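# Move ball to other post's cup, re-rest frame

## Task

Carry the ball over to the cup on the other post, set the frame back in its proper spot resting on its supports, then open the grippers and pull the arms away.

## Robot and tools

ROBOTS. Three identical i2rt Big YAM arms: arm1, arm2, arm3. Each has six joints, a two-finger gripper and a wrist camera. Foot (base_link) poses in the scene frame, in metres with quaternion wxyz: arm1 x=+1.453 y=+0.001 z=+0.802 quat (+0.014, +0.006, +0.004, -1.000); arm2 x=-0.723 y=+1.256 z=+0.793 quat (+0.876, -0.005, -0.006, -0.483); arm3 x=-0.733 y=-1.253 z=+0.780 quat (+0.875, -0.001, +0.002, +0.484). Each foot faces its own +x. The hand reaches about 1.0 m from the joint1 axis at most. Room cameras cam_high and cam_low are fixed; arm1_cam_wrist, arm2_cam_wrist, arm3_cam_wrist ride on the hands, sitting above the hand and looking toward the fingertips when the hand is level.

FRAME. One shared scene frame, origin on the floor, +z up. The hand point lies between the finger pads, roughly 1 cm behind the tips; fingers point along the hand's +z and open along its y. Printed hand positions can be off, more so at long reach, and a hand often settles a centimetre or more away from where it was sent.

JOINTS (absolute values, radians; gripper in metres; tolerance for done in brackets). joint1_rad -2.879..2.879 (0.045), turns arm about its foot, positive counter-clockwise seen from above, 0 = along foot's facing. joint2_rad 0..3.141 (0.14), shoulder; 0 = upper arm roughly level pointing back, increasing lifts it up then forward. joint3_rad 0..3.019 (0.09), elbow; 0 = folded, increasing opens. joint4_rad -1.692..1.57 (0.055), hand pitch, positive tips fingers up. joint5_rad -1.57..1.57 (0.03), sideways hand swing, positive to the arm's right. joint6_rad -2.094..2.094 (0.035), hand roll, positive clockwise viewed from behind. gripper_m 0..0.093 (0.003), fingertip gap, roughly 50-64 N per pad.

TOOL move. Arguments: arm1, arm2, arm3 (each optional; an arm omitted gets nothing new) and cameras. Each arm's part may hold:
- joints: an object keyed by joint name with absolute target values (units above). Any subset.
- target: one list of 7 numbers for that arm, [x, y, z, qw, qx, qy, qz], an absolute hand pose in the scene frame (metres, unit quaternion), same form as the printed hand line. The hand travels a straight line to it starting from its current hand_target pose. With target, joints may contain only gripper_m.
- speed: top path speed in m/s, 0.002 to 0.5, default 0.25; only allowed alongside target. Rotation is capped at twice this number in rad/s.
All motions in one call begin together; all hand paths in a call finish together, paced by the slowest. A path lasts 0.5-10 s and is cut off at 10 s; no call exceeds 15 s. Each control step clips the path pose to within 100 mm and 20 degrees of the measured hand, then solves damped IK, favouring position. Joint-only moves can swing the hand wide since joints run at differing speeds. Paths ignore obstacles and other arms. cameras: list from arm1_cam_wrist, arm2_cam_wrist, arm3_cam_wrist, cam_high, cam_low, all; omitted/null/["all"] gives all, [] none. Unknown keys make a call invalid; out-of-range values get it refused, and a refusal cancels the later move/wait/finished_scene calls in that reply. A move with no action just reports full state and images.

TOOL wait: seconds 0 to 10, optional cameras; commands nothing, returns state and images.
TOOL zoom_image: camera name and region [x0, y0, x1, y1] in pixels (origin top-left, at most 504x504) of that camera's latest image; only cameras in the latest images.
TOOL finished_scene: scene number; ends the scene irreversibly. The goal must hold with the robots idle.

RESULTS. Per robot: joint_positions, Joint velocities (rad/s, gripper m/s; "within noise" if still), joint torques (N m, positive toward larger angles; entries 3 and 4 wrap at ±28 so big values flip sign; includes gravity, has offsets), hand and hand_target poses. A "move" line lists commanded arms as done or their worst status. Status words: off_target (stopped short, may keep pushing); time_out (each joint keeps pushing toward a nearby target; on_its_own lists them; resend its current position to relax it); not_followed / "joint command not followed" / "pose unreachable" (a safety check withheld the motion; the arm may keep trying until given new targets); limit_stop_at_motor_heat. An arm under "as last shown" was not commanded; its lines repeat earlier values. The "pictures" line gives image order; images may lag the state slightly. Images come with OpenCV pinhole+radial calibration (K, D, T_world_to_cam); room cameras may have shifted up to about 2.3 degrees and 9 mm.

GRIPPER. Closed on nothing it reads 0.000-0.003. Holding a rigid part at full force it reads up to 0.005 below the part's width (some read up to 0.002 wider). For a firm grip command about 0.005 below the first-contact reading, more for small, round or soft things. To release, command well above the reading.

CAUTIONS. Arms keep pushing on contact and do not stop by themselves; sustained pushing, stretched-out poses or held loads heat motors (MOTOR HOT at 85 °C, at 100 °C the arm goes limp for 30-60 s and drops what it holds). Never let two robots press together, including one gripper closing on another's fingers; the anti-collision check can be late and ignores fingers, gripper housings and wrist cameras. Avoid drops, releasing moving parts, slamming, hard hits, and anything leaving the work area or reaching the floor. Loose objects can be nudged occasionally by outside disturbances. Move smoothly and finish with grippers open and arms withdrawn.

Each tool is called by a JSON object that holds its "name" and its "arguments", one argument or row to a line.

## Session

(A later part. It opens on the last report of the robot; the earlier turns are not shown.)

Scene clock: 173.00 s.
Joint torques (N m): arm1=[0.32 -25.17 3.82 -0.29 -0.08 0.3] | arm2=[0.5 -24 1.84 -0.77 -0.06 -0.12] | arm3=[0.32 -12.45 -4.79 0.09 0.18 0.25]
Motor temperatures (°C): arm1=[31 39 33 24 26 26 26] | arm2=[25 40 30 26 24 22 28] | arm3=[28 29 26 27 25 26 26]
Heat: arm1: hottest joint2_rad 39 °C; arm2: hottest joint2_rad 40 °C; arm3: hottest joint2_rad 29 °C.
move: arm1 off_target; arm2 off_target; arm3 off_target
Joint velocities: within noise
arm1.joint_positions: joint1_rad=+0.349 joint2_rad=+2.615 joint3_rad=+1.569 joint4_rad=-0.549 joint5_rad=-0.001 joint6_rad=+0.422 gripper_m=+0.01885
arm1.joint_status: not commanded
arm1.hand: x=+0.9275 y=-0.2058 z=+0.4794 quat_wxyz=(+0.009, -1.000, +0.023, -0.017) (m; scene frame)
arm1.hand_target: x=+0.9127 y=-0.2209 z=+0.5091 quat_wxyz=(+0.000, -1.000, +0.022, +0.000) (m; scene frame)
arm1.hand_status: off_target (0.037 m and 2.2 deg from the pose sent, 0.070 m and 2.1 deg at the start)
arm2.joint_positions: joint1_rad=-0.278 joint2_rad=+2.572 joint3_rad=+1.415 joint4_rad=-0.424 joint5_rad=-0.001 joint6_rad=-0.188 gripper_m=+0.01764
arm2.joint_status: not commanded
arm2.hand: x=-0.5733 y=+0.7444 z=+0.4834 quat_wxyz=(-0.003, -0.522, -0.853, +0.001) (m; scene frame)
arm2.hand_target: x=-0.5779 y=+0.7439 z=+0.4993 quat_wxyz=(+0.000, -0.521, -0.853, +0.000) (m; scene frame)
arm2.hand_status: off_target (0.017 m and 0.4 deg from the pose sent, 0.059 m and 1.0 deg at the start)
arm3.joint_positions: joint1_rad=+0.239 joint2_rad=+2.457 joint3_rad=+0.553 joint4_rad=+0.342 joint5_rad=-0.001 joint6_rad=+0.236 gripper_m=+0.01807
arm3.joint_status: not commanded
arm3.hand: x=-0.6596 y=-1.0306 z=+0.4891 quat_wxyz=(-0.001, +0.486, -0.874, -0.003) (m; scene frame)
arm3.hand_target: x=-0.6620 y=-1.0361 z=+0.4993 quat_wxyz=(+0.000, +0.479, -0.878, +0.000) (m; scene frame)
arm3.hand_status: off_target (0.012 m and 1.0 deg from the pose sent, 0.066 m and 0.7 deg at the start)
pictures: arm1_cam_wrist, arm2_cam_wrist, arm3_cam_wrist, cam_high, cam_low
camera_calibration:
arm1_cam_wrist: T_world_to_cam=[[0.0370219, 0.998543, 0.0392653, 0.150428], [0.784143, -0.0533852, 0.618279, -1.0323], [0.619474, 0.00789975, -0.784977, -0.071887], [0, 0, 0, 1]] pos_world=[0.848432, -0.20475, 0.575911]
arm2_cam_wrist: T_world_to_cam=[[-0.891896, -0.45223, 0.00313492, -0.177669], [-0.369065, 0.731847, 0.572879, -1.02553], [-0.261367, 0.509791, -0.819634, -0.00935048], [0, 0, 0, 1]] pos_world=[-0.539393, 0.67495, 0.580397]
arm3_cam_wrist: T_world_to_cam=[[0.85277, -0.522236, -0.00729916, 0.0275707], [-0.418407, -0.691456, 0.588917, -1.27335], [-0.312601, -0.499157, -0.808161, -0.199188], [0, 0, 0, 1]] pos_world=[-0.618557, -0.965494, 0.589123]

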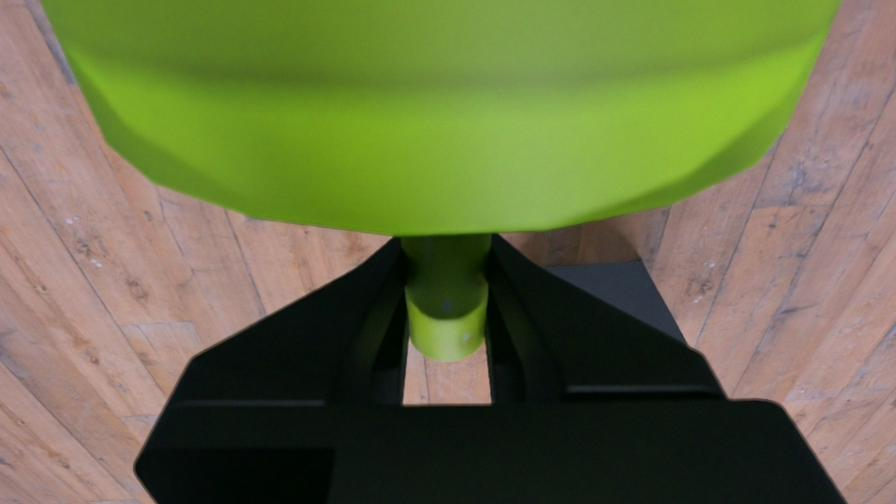

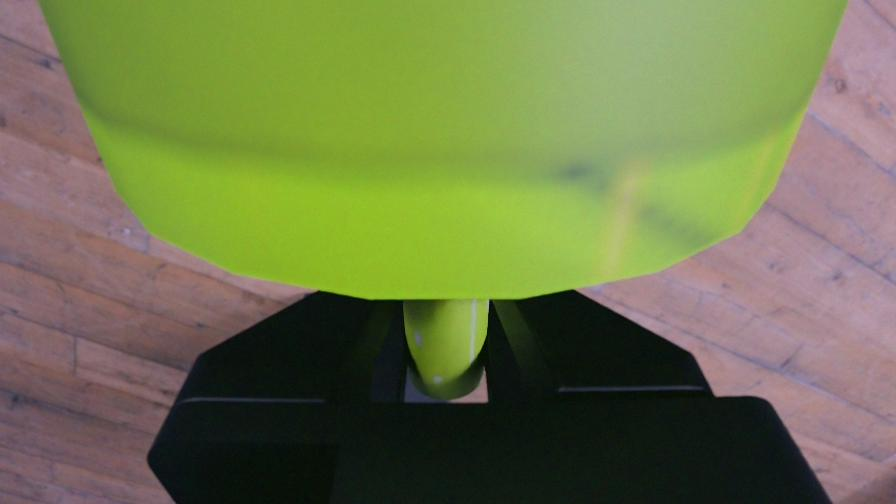

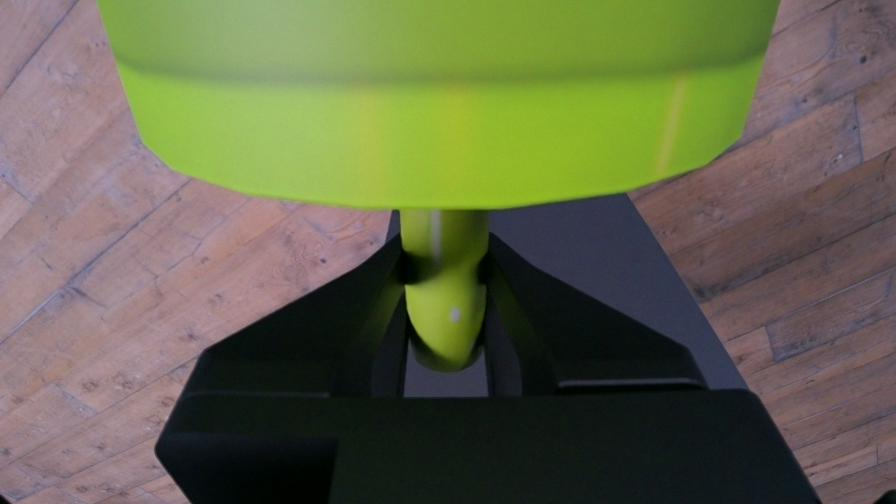

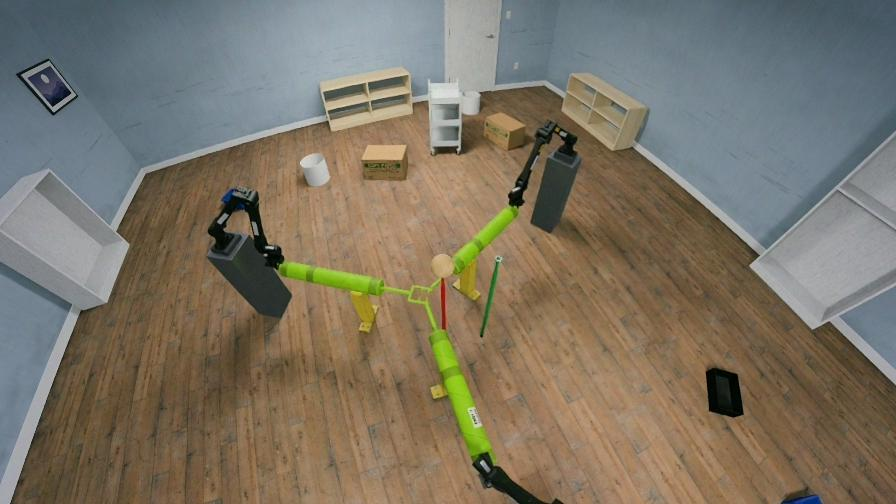

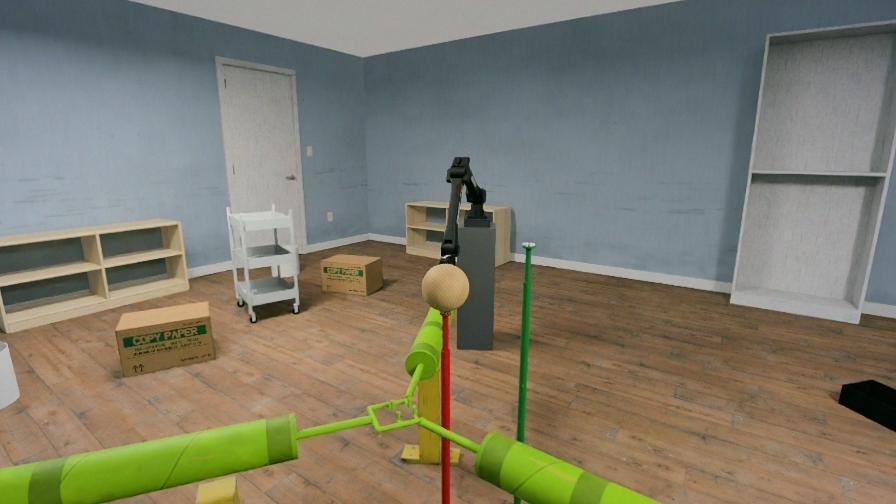

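{"name": "move", "arguments": {
  "arm1": {"target":[0.9525,-0.159,0.552,0,0.9998,-0.0218,0],"speed":0.1},
  "arm2": {"target":[-0.540,0.803,0.538,0,-0.521,-0.8536,0],"speed":0.1},
  "arm3": {"target":[-0.622,-0.974,0.532,0,0.4787,-0.878,0],"speed":0.1}
}}

{"name": "zoom_image", "arguments": {
  "camera": "cam_low",
  "region": [330, 240, 560, 480]
}}

{"name": "zoom_image", "arguments": {
  "camera": "cam_high",
  "region": [370, 230, 530, 350]
}}

Scene clock: 179.37 s.
Joint torques (N m): arm1=[-0.79 -22.59 2.71 0.24 -0.12 0.15] | arm2=[0.91 -22.07 1.11 -0.25 0.02 -0.02] | arm3=[-0.97 -12.75 -0.35 -0.24 0.15 0.06]
Motor temperatures (°C): arm1=[31 38 33 24 26 26 26] | arm2=[25 41 30 26 24 22 28] | arm3=[28 29 26 27 24 26 26]
Heat: arm1: hottest joint2_rad 38 °C; arm2: hottest joint2_rad 41 °C; arm3: hottest joint2_rad 29 °C.
move: arm1 off_target; arm2 off_target; arm3 done
Joint velocities: within noise
arm1.joint_positions: joint1_rad=+0.282 joint2_rad=+2.437 joint3_rad=+1.319 joint4_rad=-0.475 joint5_rad=-0.001 joint6_rad=+0.357 gripper_m=+0.01885
arm1.joint_status: not commanded
arm1.hand: x=+0.9641 y=-0.1543 z=+0.5296 quat_wxyz=(+0.008, -1.000, +0.023, -0.016) (m; scene frame)
arm1.hand_target: x=+0.9526 y=-0.1588 z=+0.5513 quat_wxyz=(+0.000, -1.000, +0.022, +0.000) (m; scene frame)
arm1.hand_status: off_target (0.026 m and 2.0 deg from the pose sent, 0.090 m and 2.2 deg at the start)
arm2.joint_positions: joint1_rad=-0.174 joint2_rad=+2.429 joint3_rad=+1.233 joint4_rad=-0.388 joint5_rad=-0.004 joint6_rad=-0.089 gripper_m=+0.01764
arm2.joint_status: not commanded
arm2.hand: x=-0.5362 y=+0.7993 z=+0.5264 quat_wxyz=(-0.002, -0.520, -0.854, -0.001) (m; scene frame)
arm2.hand_target: x=-0.5399 y=+0.8029 z=+0.5375 quat_wxyz=(+0.000, -0.521, -0.854, +0.000) (m; scene frame)
arm2.hand_status: off_target (0.013 m and 0.3 deg from the pose sent, 0.087 m and 0.4 deg at the start)
arm3.joint_positions: joint1_rad=+0.192 joint2_rad=+2.284 joint3_rad=+0.652 joint4_rad=+0.058 joint5_rad=+0.000 joint6_rad=+0.192 gripper_m=+0.01807
arm3.joint_status: not commanded
arm3.hand: x=-0.6270 y=-0.9771 z=+0.5238 quat_wxyz=(+0.003, +0.485, -0.875, +0.002) (m; scene frame)
arm3.hand_target: x=-0.6220 y=-0.9741 z=+0.5317 quat_wxyz=(+0.000, +0.479, -0.878, +0.000) (m; scene frame)
arm3.hand_status: done (0.010 m and 0.9 deg from the pose sent, 0.080 m and 1.0 deg at the start)
pictures: arm1_cam_wrist, arm2_cam_wrist, arm3_cam_wrist, cam_high, cam_low
camera_calibration:
arm1_cam_wrist: T_world_to_cam=[[0.0386159, 0.998548, 0.0375614, 0.0950167], [0.785518, -0.0535685, 0.616516, -1.08969], [0.617632, 0.00569786, -0.786446, -0.0533178], [0, 0, 0, 1]] pos_world=[0.885235, -0.152948, 0.626312]
arm2_cam_wrist: T_world_to_cam=[[-0.889615, -0.45671, 0.000524951, -0.113705], [-0.373289, 0.727783, 0.575314, -1.07681], [-0.263134, 0.511612, -0.817932, 0.00430842], [0, 0, 0, 1]] pos_world=[-0.501983, 0.729552, 0.623089]
arm3_cam_wrist: T_world_to_cam=[[0.851578, -0.524214, -0.00383828, 0.0234545], [-0.417917, -0.683284, 0.598722, -1.23994], [-0.316481, -0.508255, -0.800947, -0.1494], [0, 0, 0, 1]] pos_world=[-0.585447, -0.910868, 0.622807]

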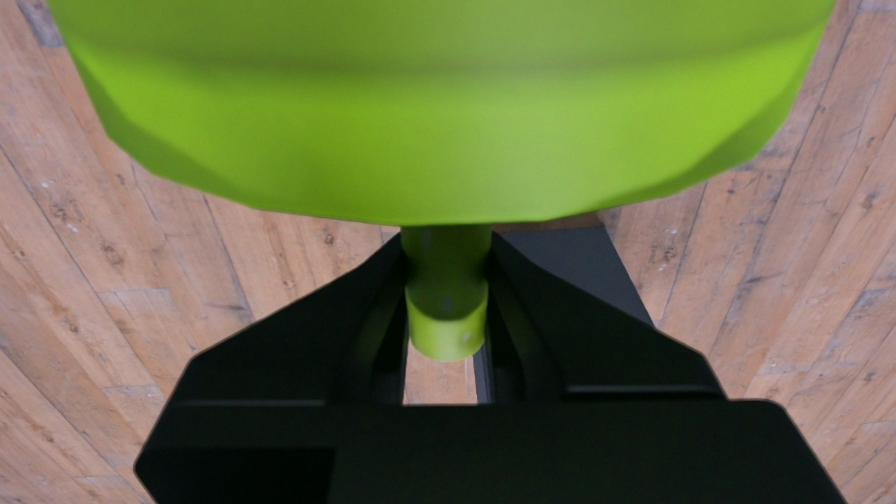

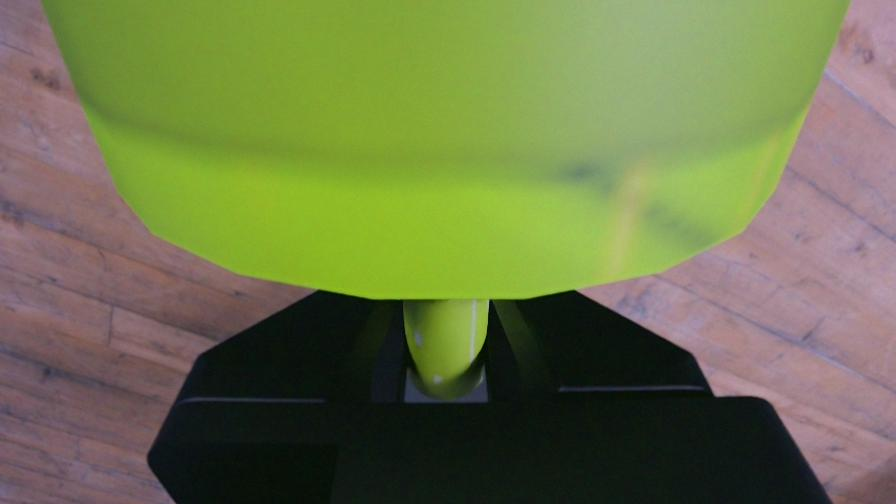

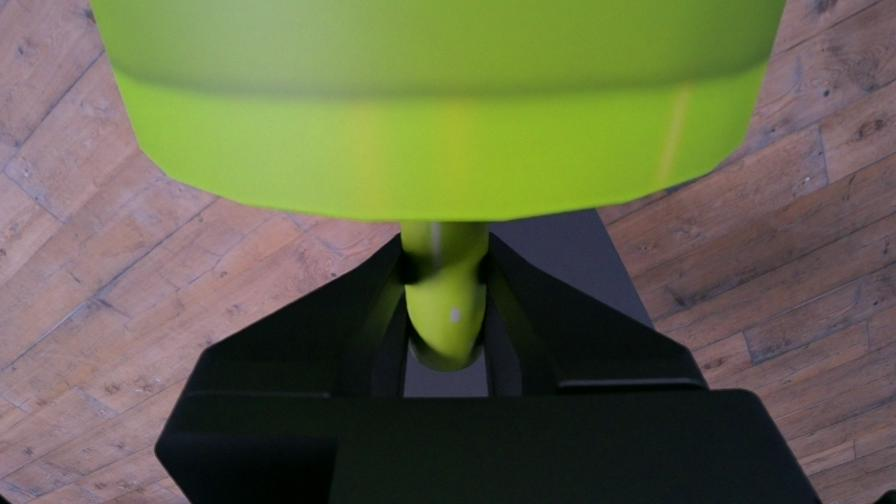

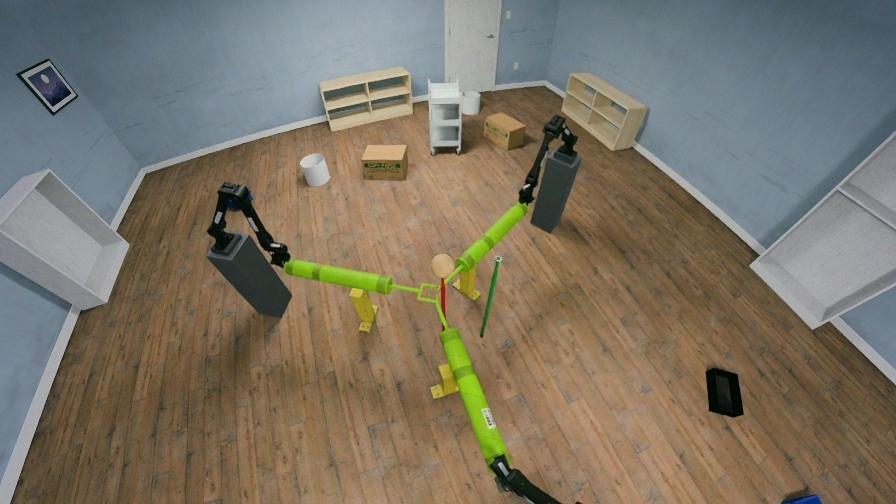

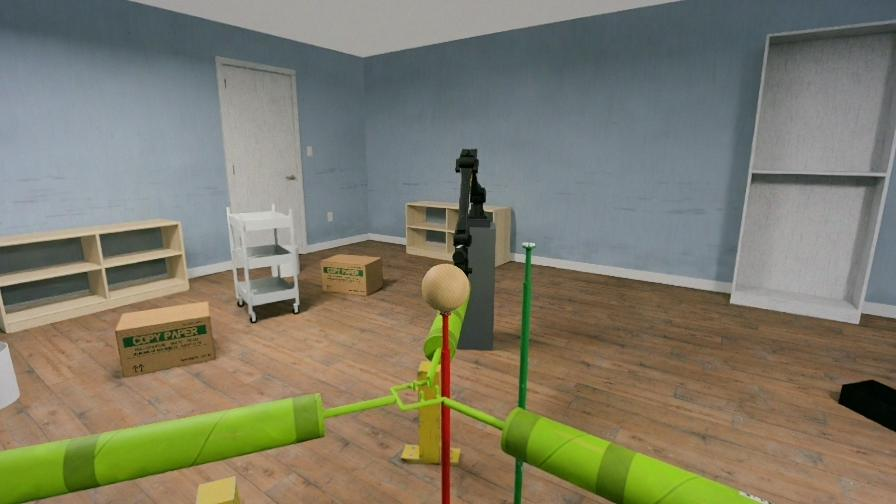

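Scaled by 2.100 from the camera's 896x504 image, which has a finer 1280x720 frame.

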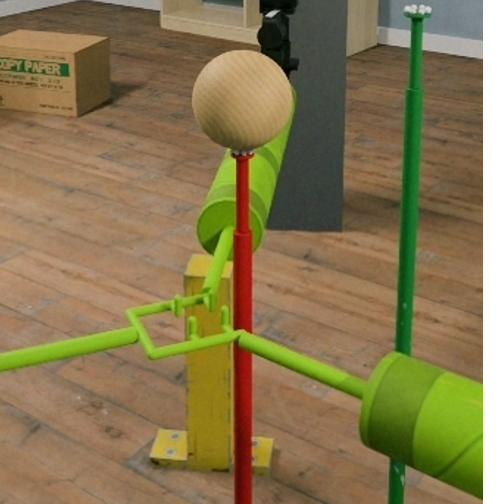

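Scaled by 3.150 from the camera's 896x504 image, which has a finer 1280x720 frame.

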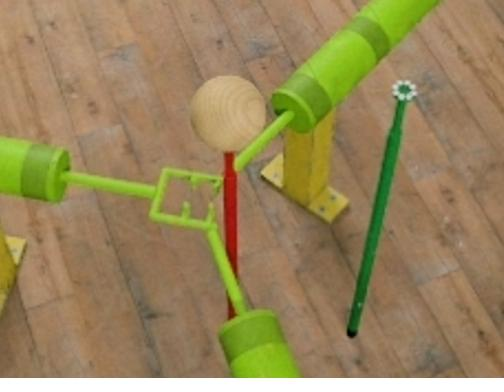

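{"name": "zoom_image", "arguments": {
  "camera": "cam_low",
  "region": [385, 365, 475, 425]
}}

{"name": "zoom_image", "arguments": {
  "camera": "cam_high",
  "region": [410, 275, 470, 315]
}}

Scaled by 5.600 from the camera's 896x504 image, which has a finer 1280x720 frame.

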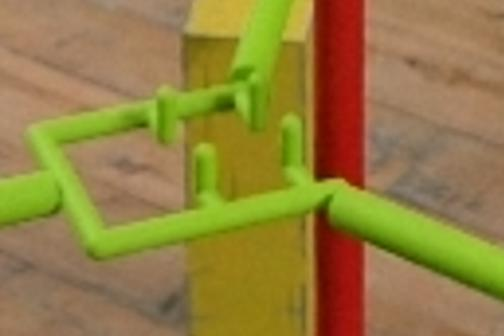

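Scaled by 8.400 from the camera's 896x504 image, which has a finer 1280x720 frame.

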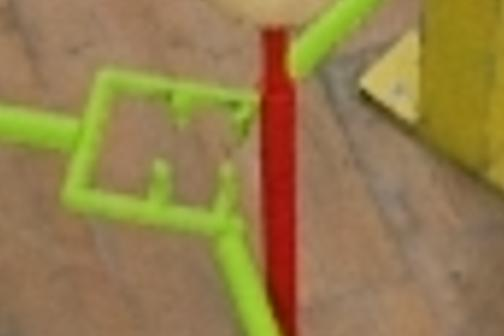

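{"name": "move", "arguments": {
  "arm1": {"target":[0.9815,-0.109,0.640,0,0.9998,-0.0218,0],"speed":0.1},
  "arm2": {"target":[-0.507,0.857,0.626,0,-0.521,-0.8536,0],"speed":0.1},
  "arm3": {"target":[-0.589,-0.920,0.620,0,0.4787,-0.878,0],"speed":0.1}
}}

{"name": "zoom_image", "arguments": {
  "camera": "cam_low",
  "region": [370, 250, 520, 430]
}}

{"name": "zoom_image", "arguments": {
  "camera": "cam_high",
  "region": [400, 240, 500, 320]
}}

Scene clock: 218.50 s.
Joint torques (N m): arm1=[-1.38 -20.66 3.75 -0.23 -0.18 0.1] | arm2=[1.73 -20.42 1.89 -0.83 -0.05 0.05] | arm3=[-1.32 -13.04 3.81 -0.61 0.18 0.02]
Motor temperatures (°C): arm1=[30 36 31 24 26 26 26] | arm2=[25 38 28 26 24 22 29] | arm3=[28 29 25 27 24 26 27]
Heat: arm1: hottest joint2_rad 36 °C; arm2: hottest joint2_rad 38 °C; arm3: hottest joint2_rad 29 °C.
move: arm1 off_target; arm2 off_target; arm3 off_target
Joint velocities: within noise
arm1.joint_positions: joint1_rad=+0.207 joint2_rad=+2.180 joint3_rad=+1.119 joint4_rad=-0.528 joint5_rad=+0.000 joint6_rad=+0.282 gripper_m=+0.01885
arm1.joint_status: not commanded
arm1.hand: x=+0.9918 y=-0.1083 z=+0.6184 quat_wxyz=(+0.007, -1.000, +0.023, -0.014) (m; scene frame)
arm1.hand_target: x=+0.9816 y=-0.1089 z=+0.6394 quat_wxyz=(+0.000, -1.000, +0.022, +0.000) (m; scene frame)
arm1.hand_status: off_target (0.024 m and 1.8 deg from the pose sent, 0.121 m and 2.0 deg at the start)
arm2.joint_positions: joint1_rad=-0.072 joint2_rad=+2.178 joint3_rad=+1.059 joint4_rad=-0.455 joint5_rad=-0.004 joint6_rad=+0.016 gripper_m=+0.01764
arm2.joint_status: not commanded
arm2.hand: x=-0.5055 y=+0.8482 z=+0.6137 quat_wxyz=(-0.006, -0.521, -0.854, +0.002) (m; scene frame)
arm2.hand_target: x=-0.5069 y=+0.8568 z=+0.6253 quat_wxyz=(+0.000, -0.521, -0.854, +0.000) (m; scene frame)
arm2.hand_status: off_target (0.015 m and 0.7 deg from the pose sent, 0.119 m and 0.3 deg at the start)
arm3.joint_positions: joint1_rad=+0.167 joint2_rad=+2.017 joint3_rad=+0.742 joint4_rad=-0.301 joint5_rad=-0.001 joint6_rad=+0.166 gripper_m=+0.01807
arm3.joint_status: not commanded
arm3.hand: x=-0.5970 y=-0.9246 z=+0.6095 quat_wxyz=(+0.004, +0.485, -0.875, +0.002) (m; scene frame)
arm3.hand_target: x=-0.5890 y=-0.9201 z=+0.6197 quat_wxyz=(+0.000, +0.479, -0.878, +0.000) (m; scene frame)
arm3.hand_status: off_target (0.014 m and 1.0 deg from the pose sent, 0.118 m and 0.9 deg at the start)
pictures: arm1_cam_wrist, arm2_cam_wrist, arm3_cam_wrist, cam_high, cam_low
camera_calibration:
arm1_cam_wrist: T_world_to_cam=[[0.0384005, 0.998629, 0.0355776, 0.0461841], [0.787172, -0.0521626, 0.614524, -1.16395], [0.615537, 0.00440761, -0.788095, 0.00213335], [0, 0, 0, 1]] pos_world=[0.91314, -0.106845, 0.715312]
arm2_cam_wrist: T_world_to_cam=[[-0.890873, -0.454248, 0.00206509, -0.067888], [-0.372942, 0.733997, 0.567594, -1.15157], [-0.259344, 0.504884, -0.823306, 0.0696488], [0, 0, 0, 1]] pos_world=[-0.471884, 0.779243, 0.711104]
arm3_cam_wrist: T_world_to_cam=[[0.851572, -0.524221, -0.00430156, 0.0260415], [-0.416945, -0.682235, 0.600593, -1.24249], [-0.317778, -0.509654, -0.799543, -0.0475738], [0, 0, 0, 1]] pos_world=[-0.555343, -0.858264, 0.708304]

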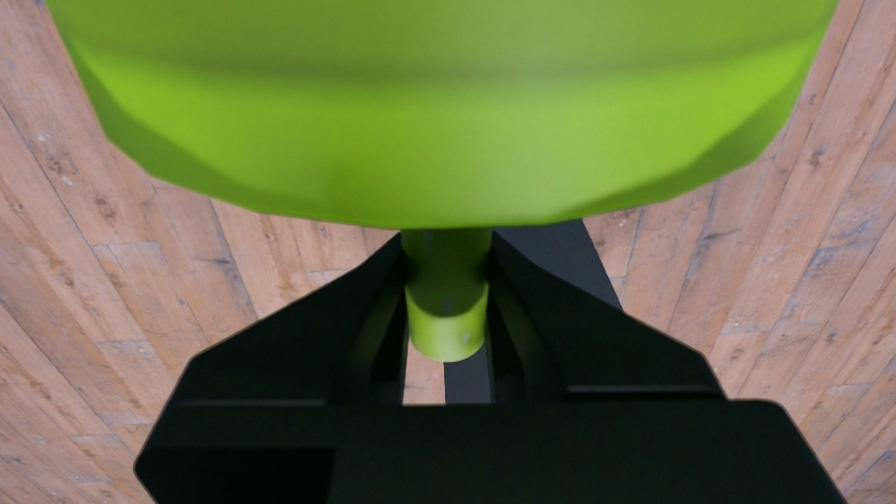

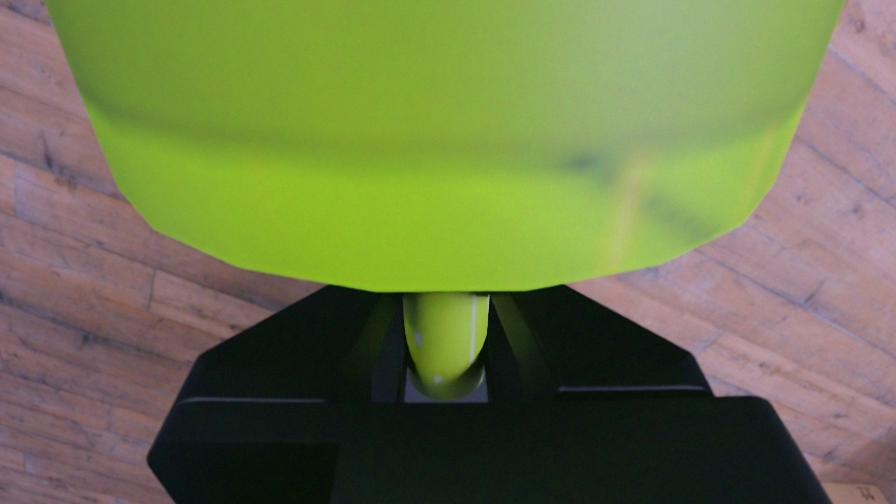

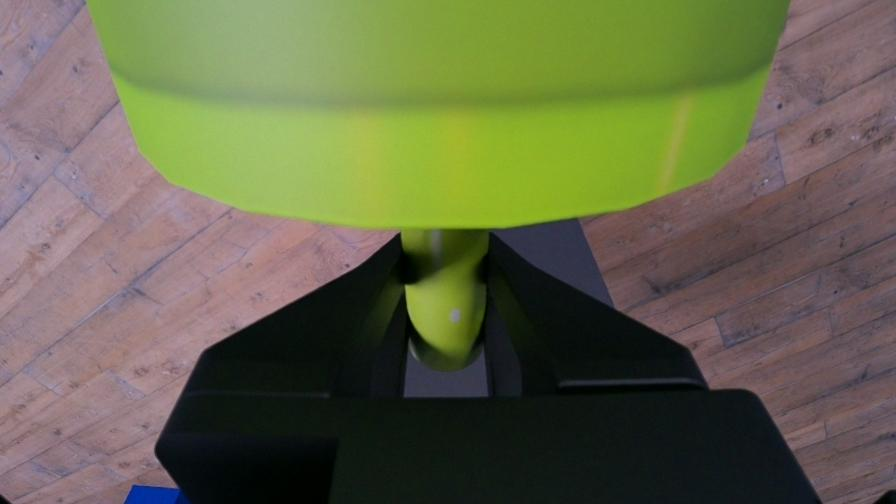

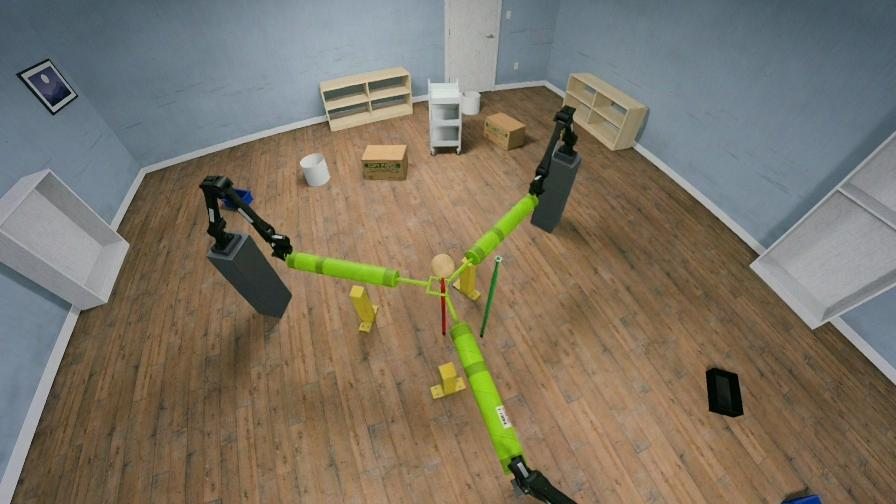

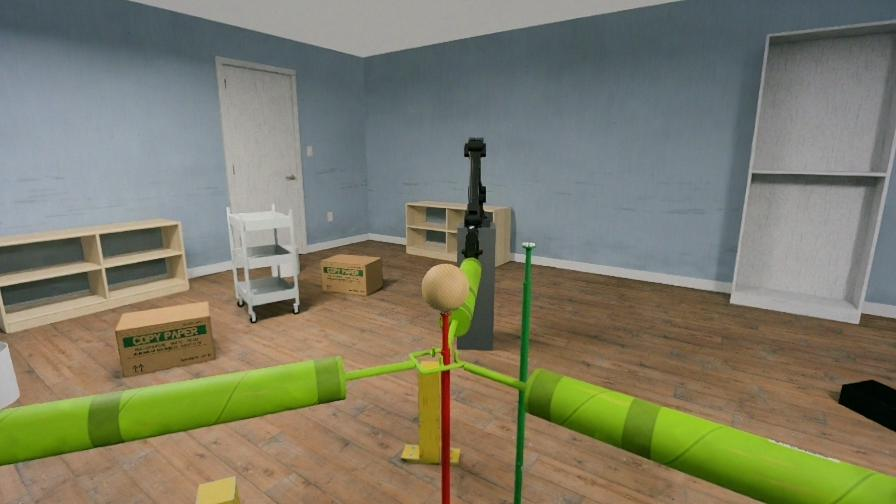

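Scaled by 2.800 from the camera's 896x504 image, which has a finer 1280x720 frame.

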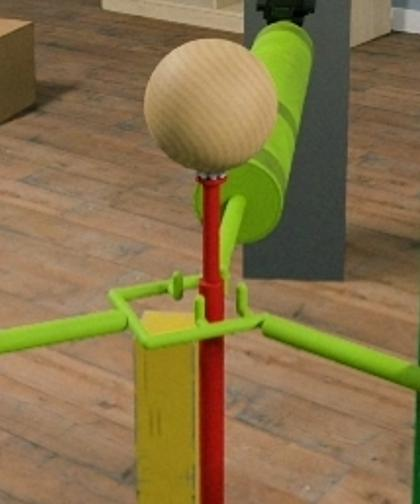

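Scaled by 5.040 from the camera's 896x504 image, which has a finer 1280x720 frame.

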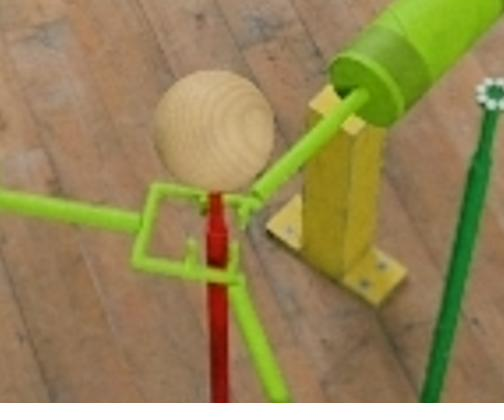

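{"name": "move", "arguments": {
  "arm1": {"target":[0.9815,-0.109,0.740,0,0.9998,-0.0218,0],"speed":0.1},
  "arm2": {"target":[-0.507,0.857,0.726,0,-0.521,-0.8536,0],"speed":0.1},
  "arm3": {"target":[-0.589,-0.920,0.720,0,0.4787,-0.878,0],"speed":0.1}
}}

{"name": "zoom_image", "arguments": {
  "camera": "cam_low",
  "region": [370, 250, 520, 430]
}}

{"name": "zoom_image", "arguments": {
  "camera": "cam_high",
  "region": [400, 240, 500, 320]
}}

Scene clock: 228.23 s.
Joint torques (N m): arm1=[-1.26 -19.25 6.28 -0.35 -0.16 0.11] | arm2=[1.55 -19.25 4.15 -1.02 -0.06 0.03] | arm3=[-1.26 -11.81 6.58 -0.75 0.24 0.03]
Motor temperatures (°C): arm1=[30 36 31 24 26 26 26] | arm2=[25 38 28 26 24 22 29] | arm3=[28 29 25 27 24 26 27]
Heat: arm1: hottest joint2_rad 36 °C; arm2: hottest joint2_rad 38 °C; arm3: hottest joint2_rad 29 °C.
move: arm1 off_target; arm2 off_target; arm3 off_target
Joint velocities: within noise
arm1.joint_positions: joint1_rad=+0.205 joint2_rad=+1.961 joint3_rad=+1.106 joint4_rad=-0.743 joint5_rad=-0.001 joint6_rad=+0.279 gripper_m=+0.01885
arm1.joint_status: not commanded
arm1.hand: x=+0.9939 y=-0.1076 z=+0.7164 quat_wxyz=(+0.008, -1.000, +0.023, -0.019) (m; scene frame)
arm1.hand_target: x=+0.9819 y=-0.1089 z=+0.7396 quat_wxyz=(+0.000, -1.000, +0.022, +0.000) (m; scene frame)
arm1.hand_status: off_target (0.027 m and 2.4 deg from the pose sent, 0.122 m and 1.9 deg at the start)
arm2.joint_positions: joint1_rad=-0.071 joint2_rad=+1.947 joint3_rad=+1.045 joint4_rad=-0.678 joint5_rad=-0.004 joint6_rad=+0.017 gripper_m=+0.01764
arm2.joint_status: not commanded
arm2.hand: x=-0.5058 y=+0.8506 z=+0.7129 quat_wxyz=(-0.004, -0.521, -0.854, +0.001) (m; scene frame)
arm2.hand_target: x=-0.5069 y=+0.8568 z=+0.7255 quat_wxyz=(+0.000, -0.521, -0.854, +0.000) (m; scene frame)
arm2.hand_status: off_target (0.015 m and 0.4 deg from the pose sent, 0.113 m and 0.7 deg at the start)
arm3.joint_positions: joint1_rad=+0.167 joint2_rad=+1.728 joint3_rad=+0.742 joint4_rad=-0.590 joint5_rad=-0.002 joint6_rad=+0.165 gripper_m=+0.01807
arm3.joint_status: not commanded
arm3.hand: x=-0.5965 y=-0.9230 z=+0.7075 quat_wxyz=(+0.005, +0.485, -0.874, +0.002) (m; scene frame)
arm3.hand_target: x=-0.5891 y=-0.9199 z=+0.7197 quat_wxyz=(+0.000, +0.479, -0.878, +0.000) (m; scene frame)
arm3.hand_status: off_target (0.015 m and 1.0 deg from the pose sent, 0.111 m and 1.0 deg at the start)
pictures: arm1_cam_wrist, arm2_cam_wrist, arm3_cam_wrist, cam_high, cam_low
camera_calibration:
arm1_cam_wrist: T_world_to_cam=[[0.0372848, 0.998598, 0.0375827, 0.0415674], [0.781658, -0.0525748, 0.621487, -1.22533], [0.622591, 0.00620482, -0.782523, 0.0671584], [0, 0, 0, 1]] pos_world=[0.914425, -0.106347, 0.812515]
arm2_cam_wrist: T_world_to_cam=[[-0.890837, -0.454317, 0.00219531, -0.0672186], [-0.371545, 0.731299, 0.571976, -1.20995], [-0.261464, 0.508722, -0.820267, 0.143594], [0, 0, 0, 1]] pos_world=[-0.471887, 0.781248, 0.809997]
arm3_cam_wrist: T_world_to_cam=[[0.851991, -0.523525, -0.00578994, 0.0288172], [-0.415411, -0.682693, 0.601135, -1.29998], [-0.318662, -0.509756, -0.799126, 0.0308736], [0, 0, 0, 1]] pos_world=[-0.55474, -0.856663, 0.806303]

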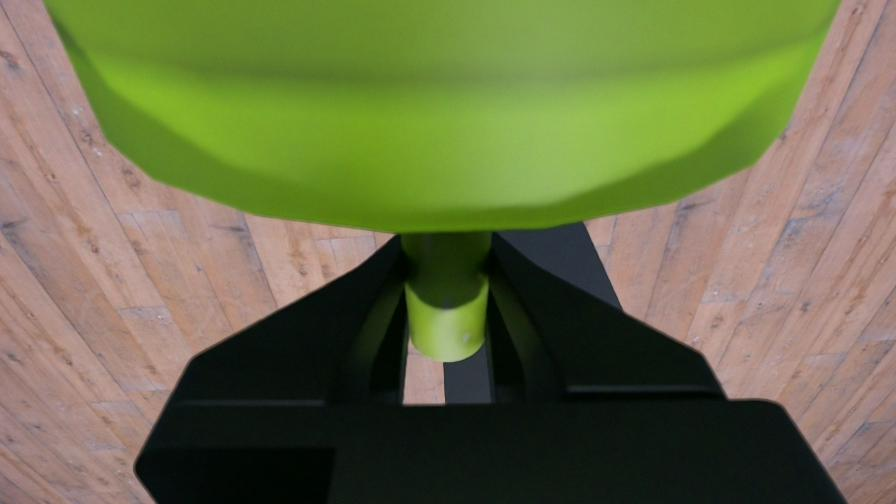

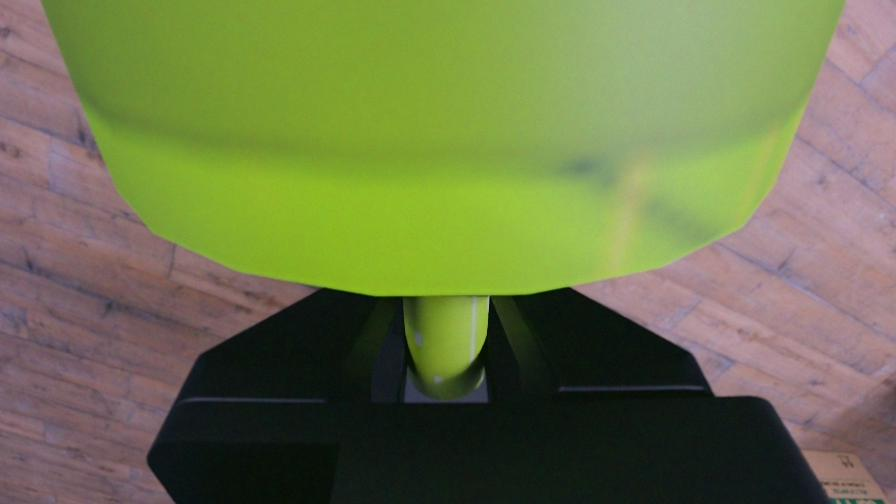

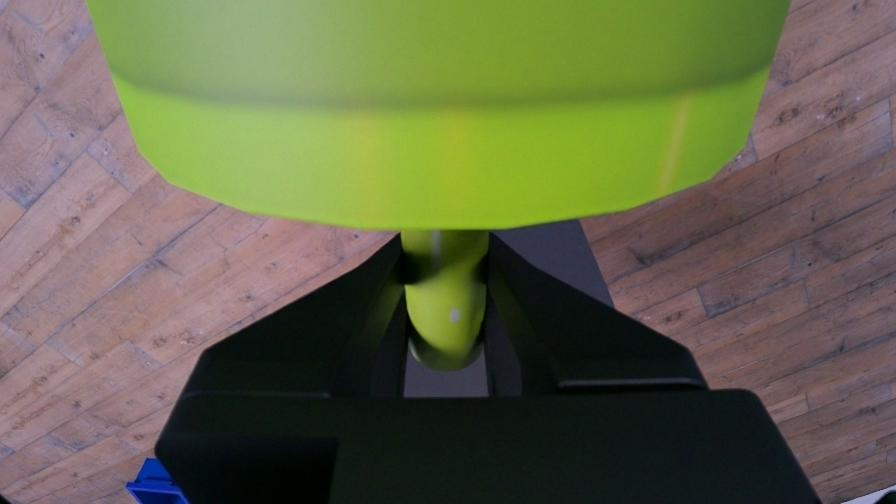

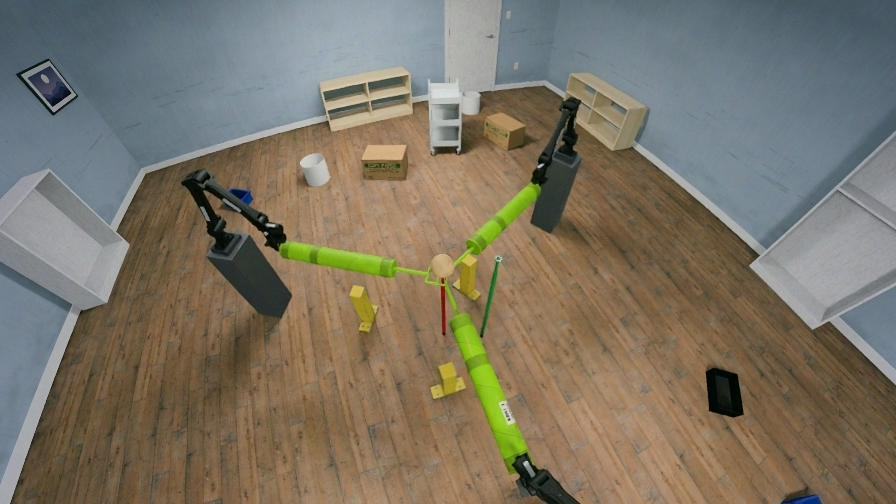

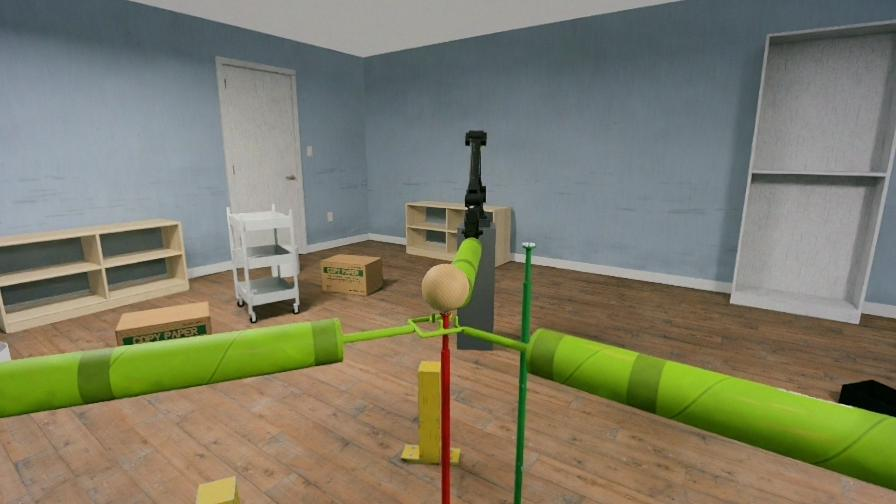

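Scaled by 2.800 from the camera's 896x504 image, which has a finer 1280x720 frame.

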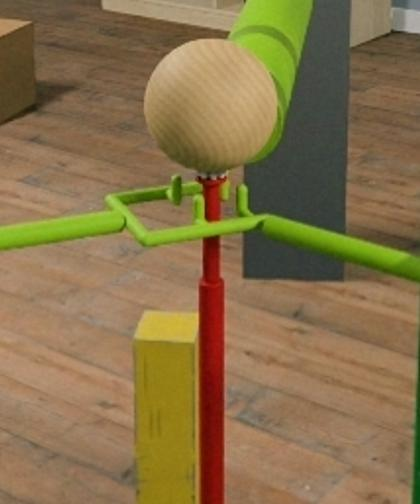

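Scaled by 5.040 from the camera's 896x504 image, which has a finer 1280x720 frame.

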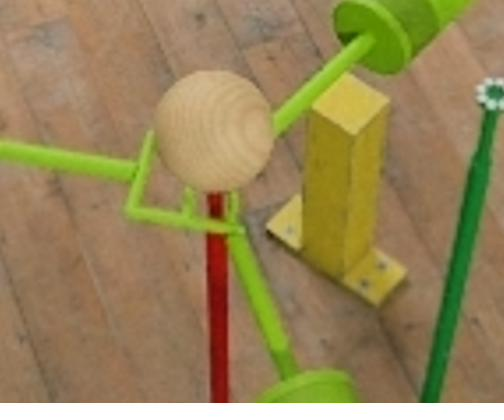

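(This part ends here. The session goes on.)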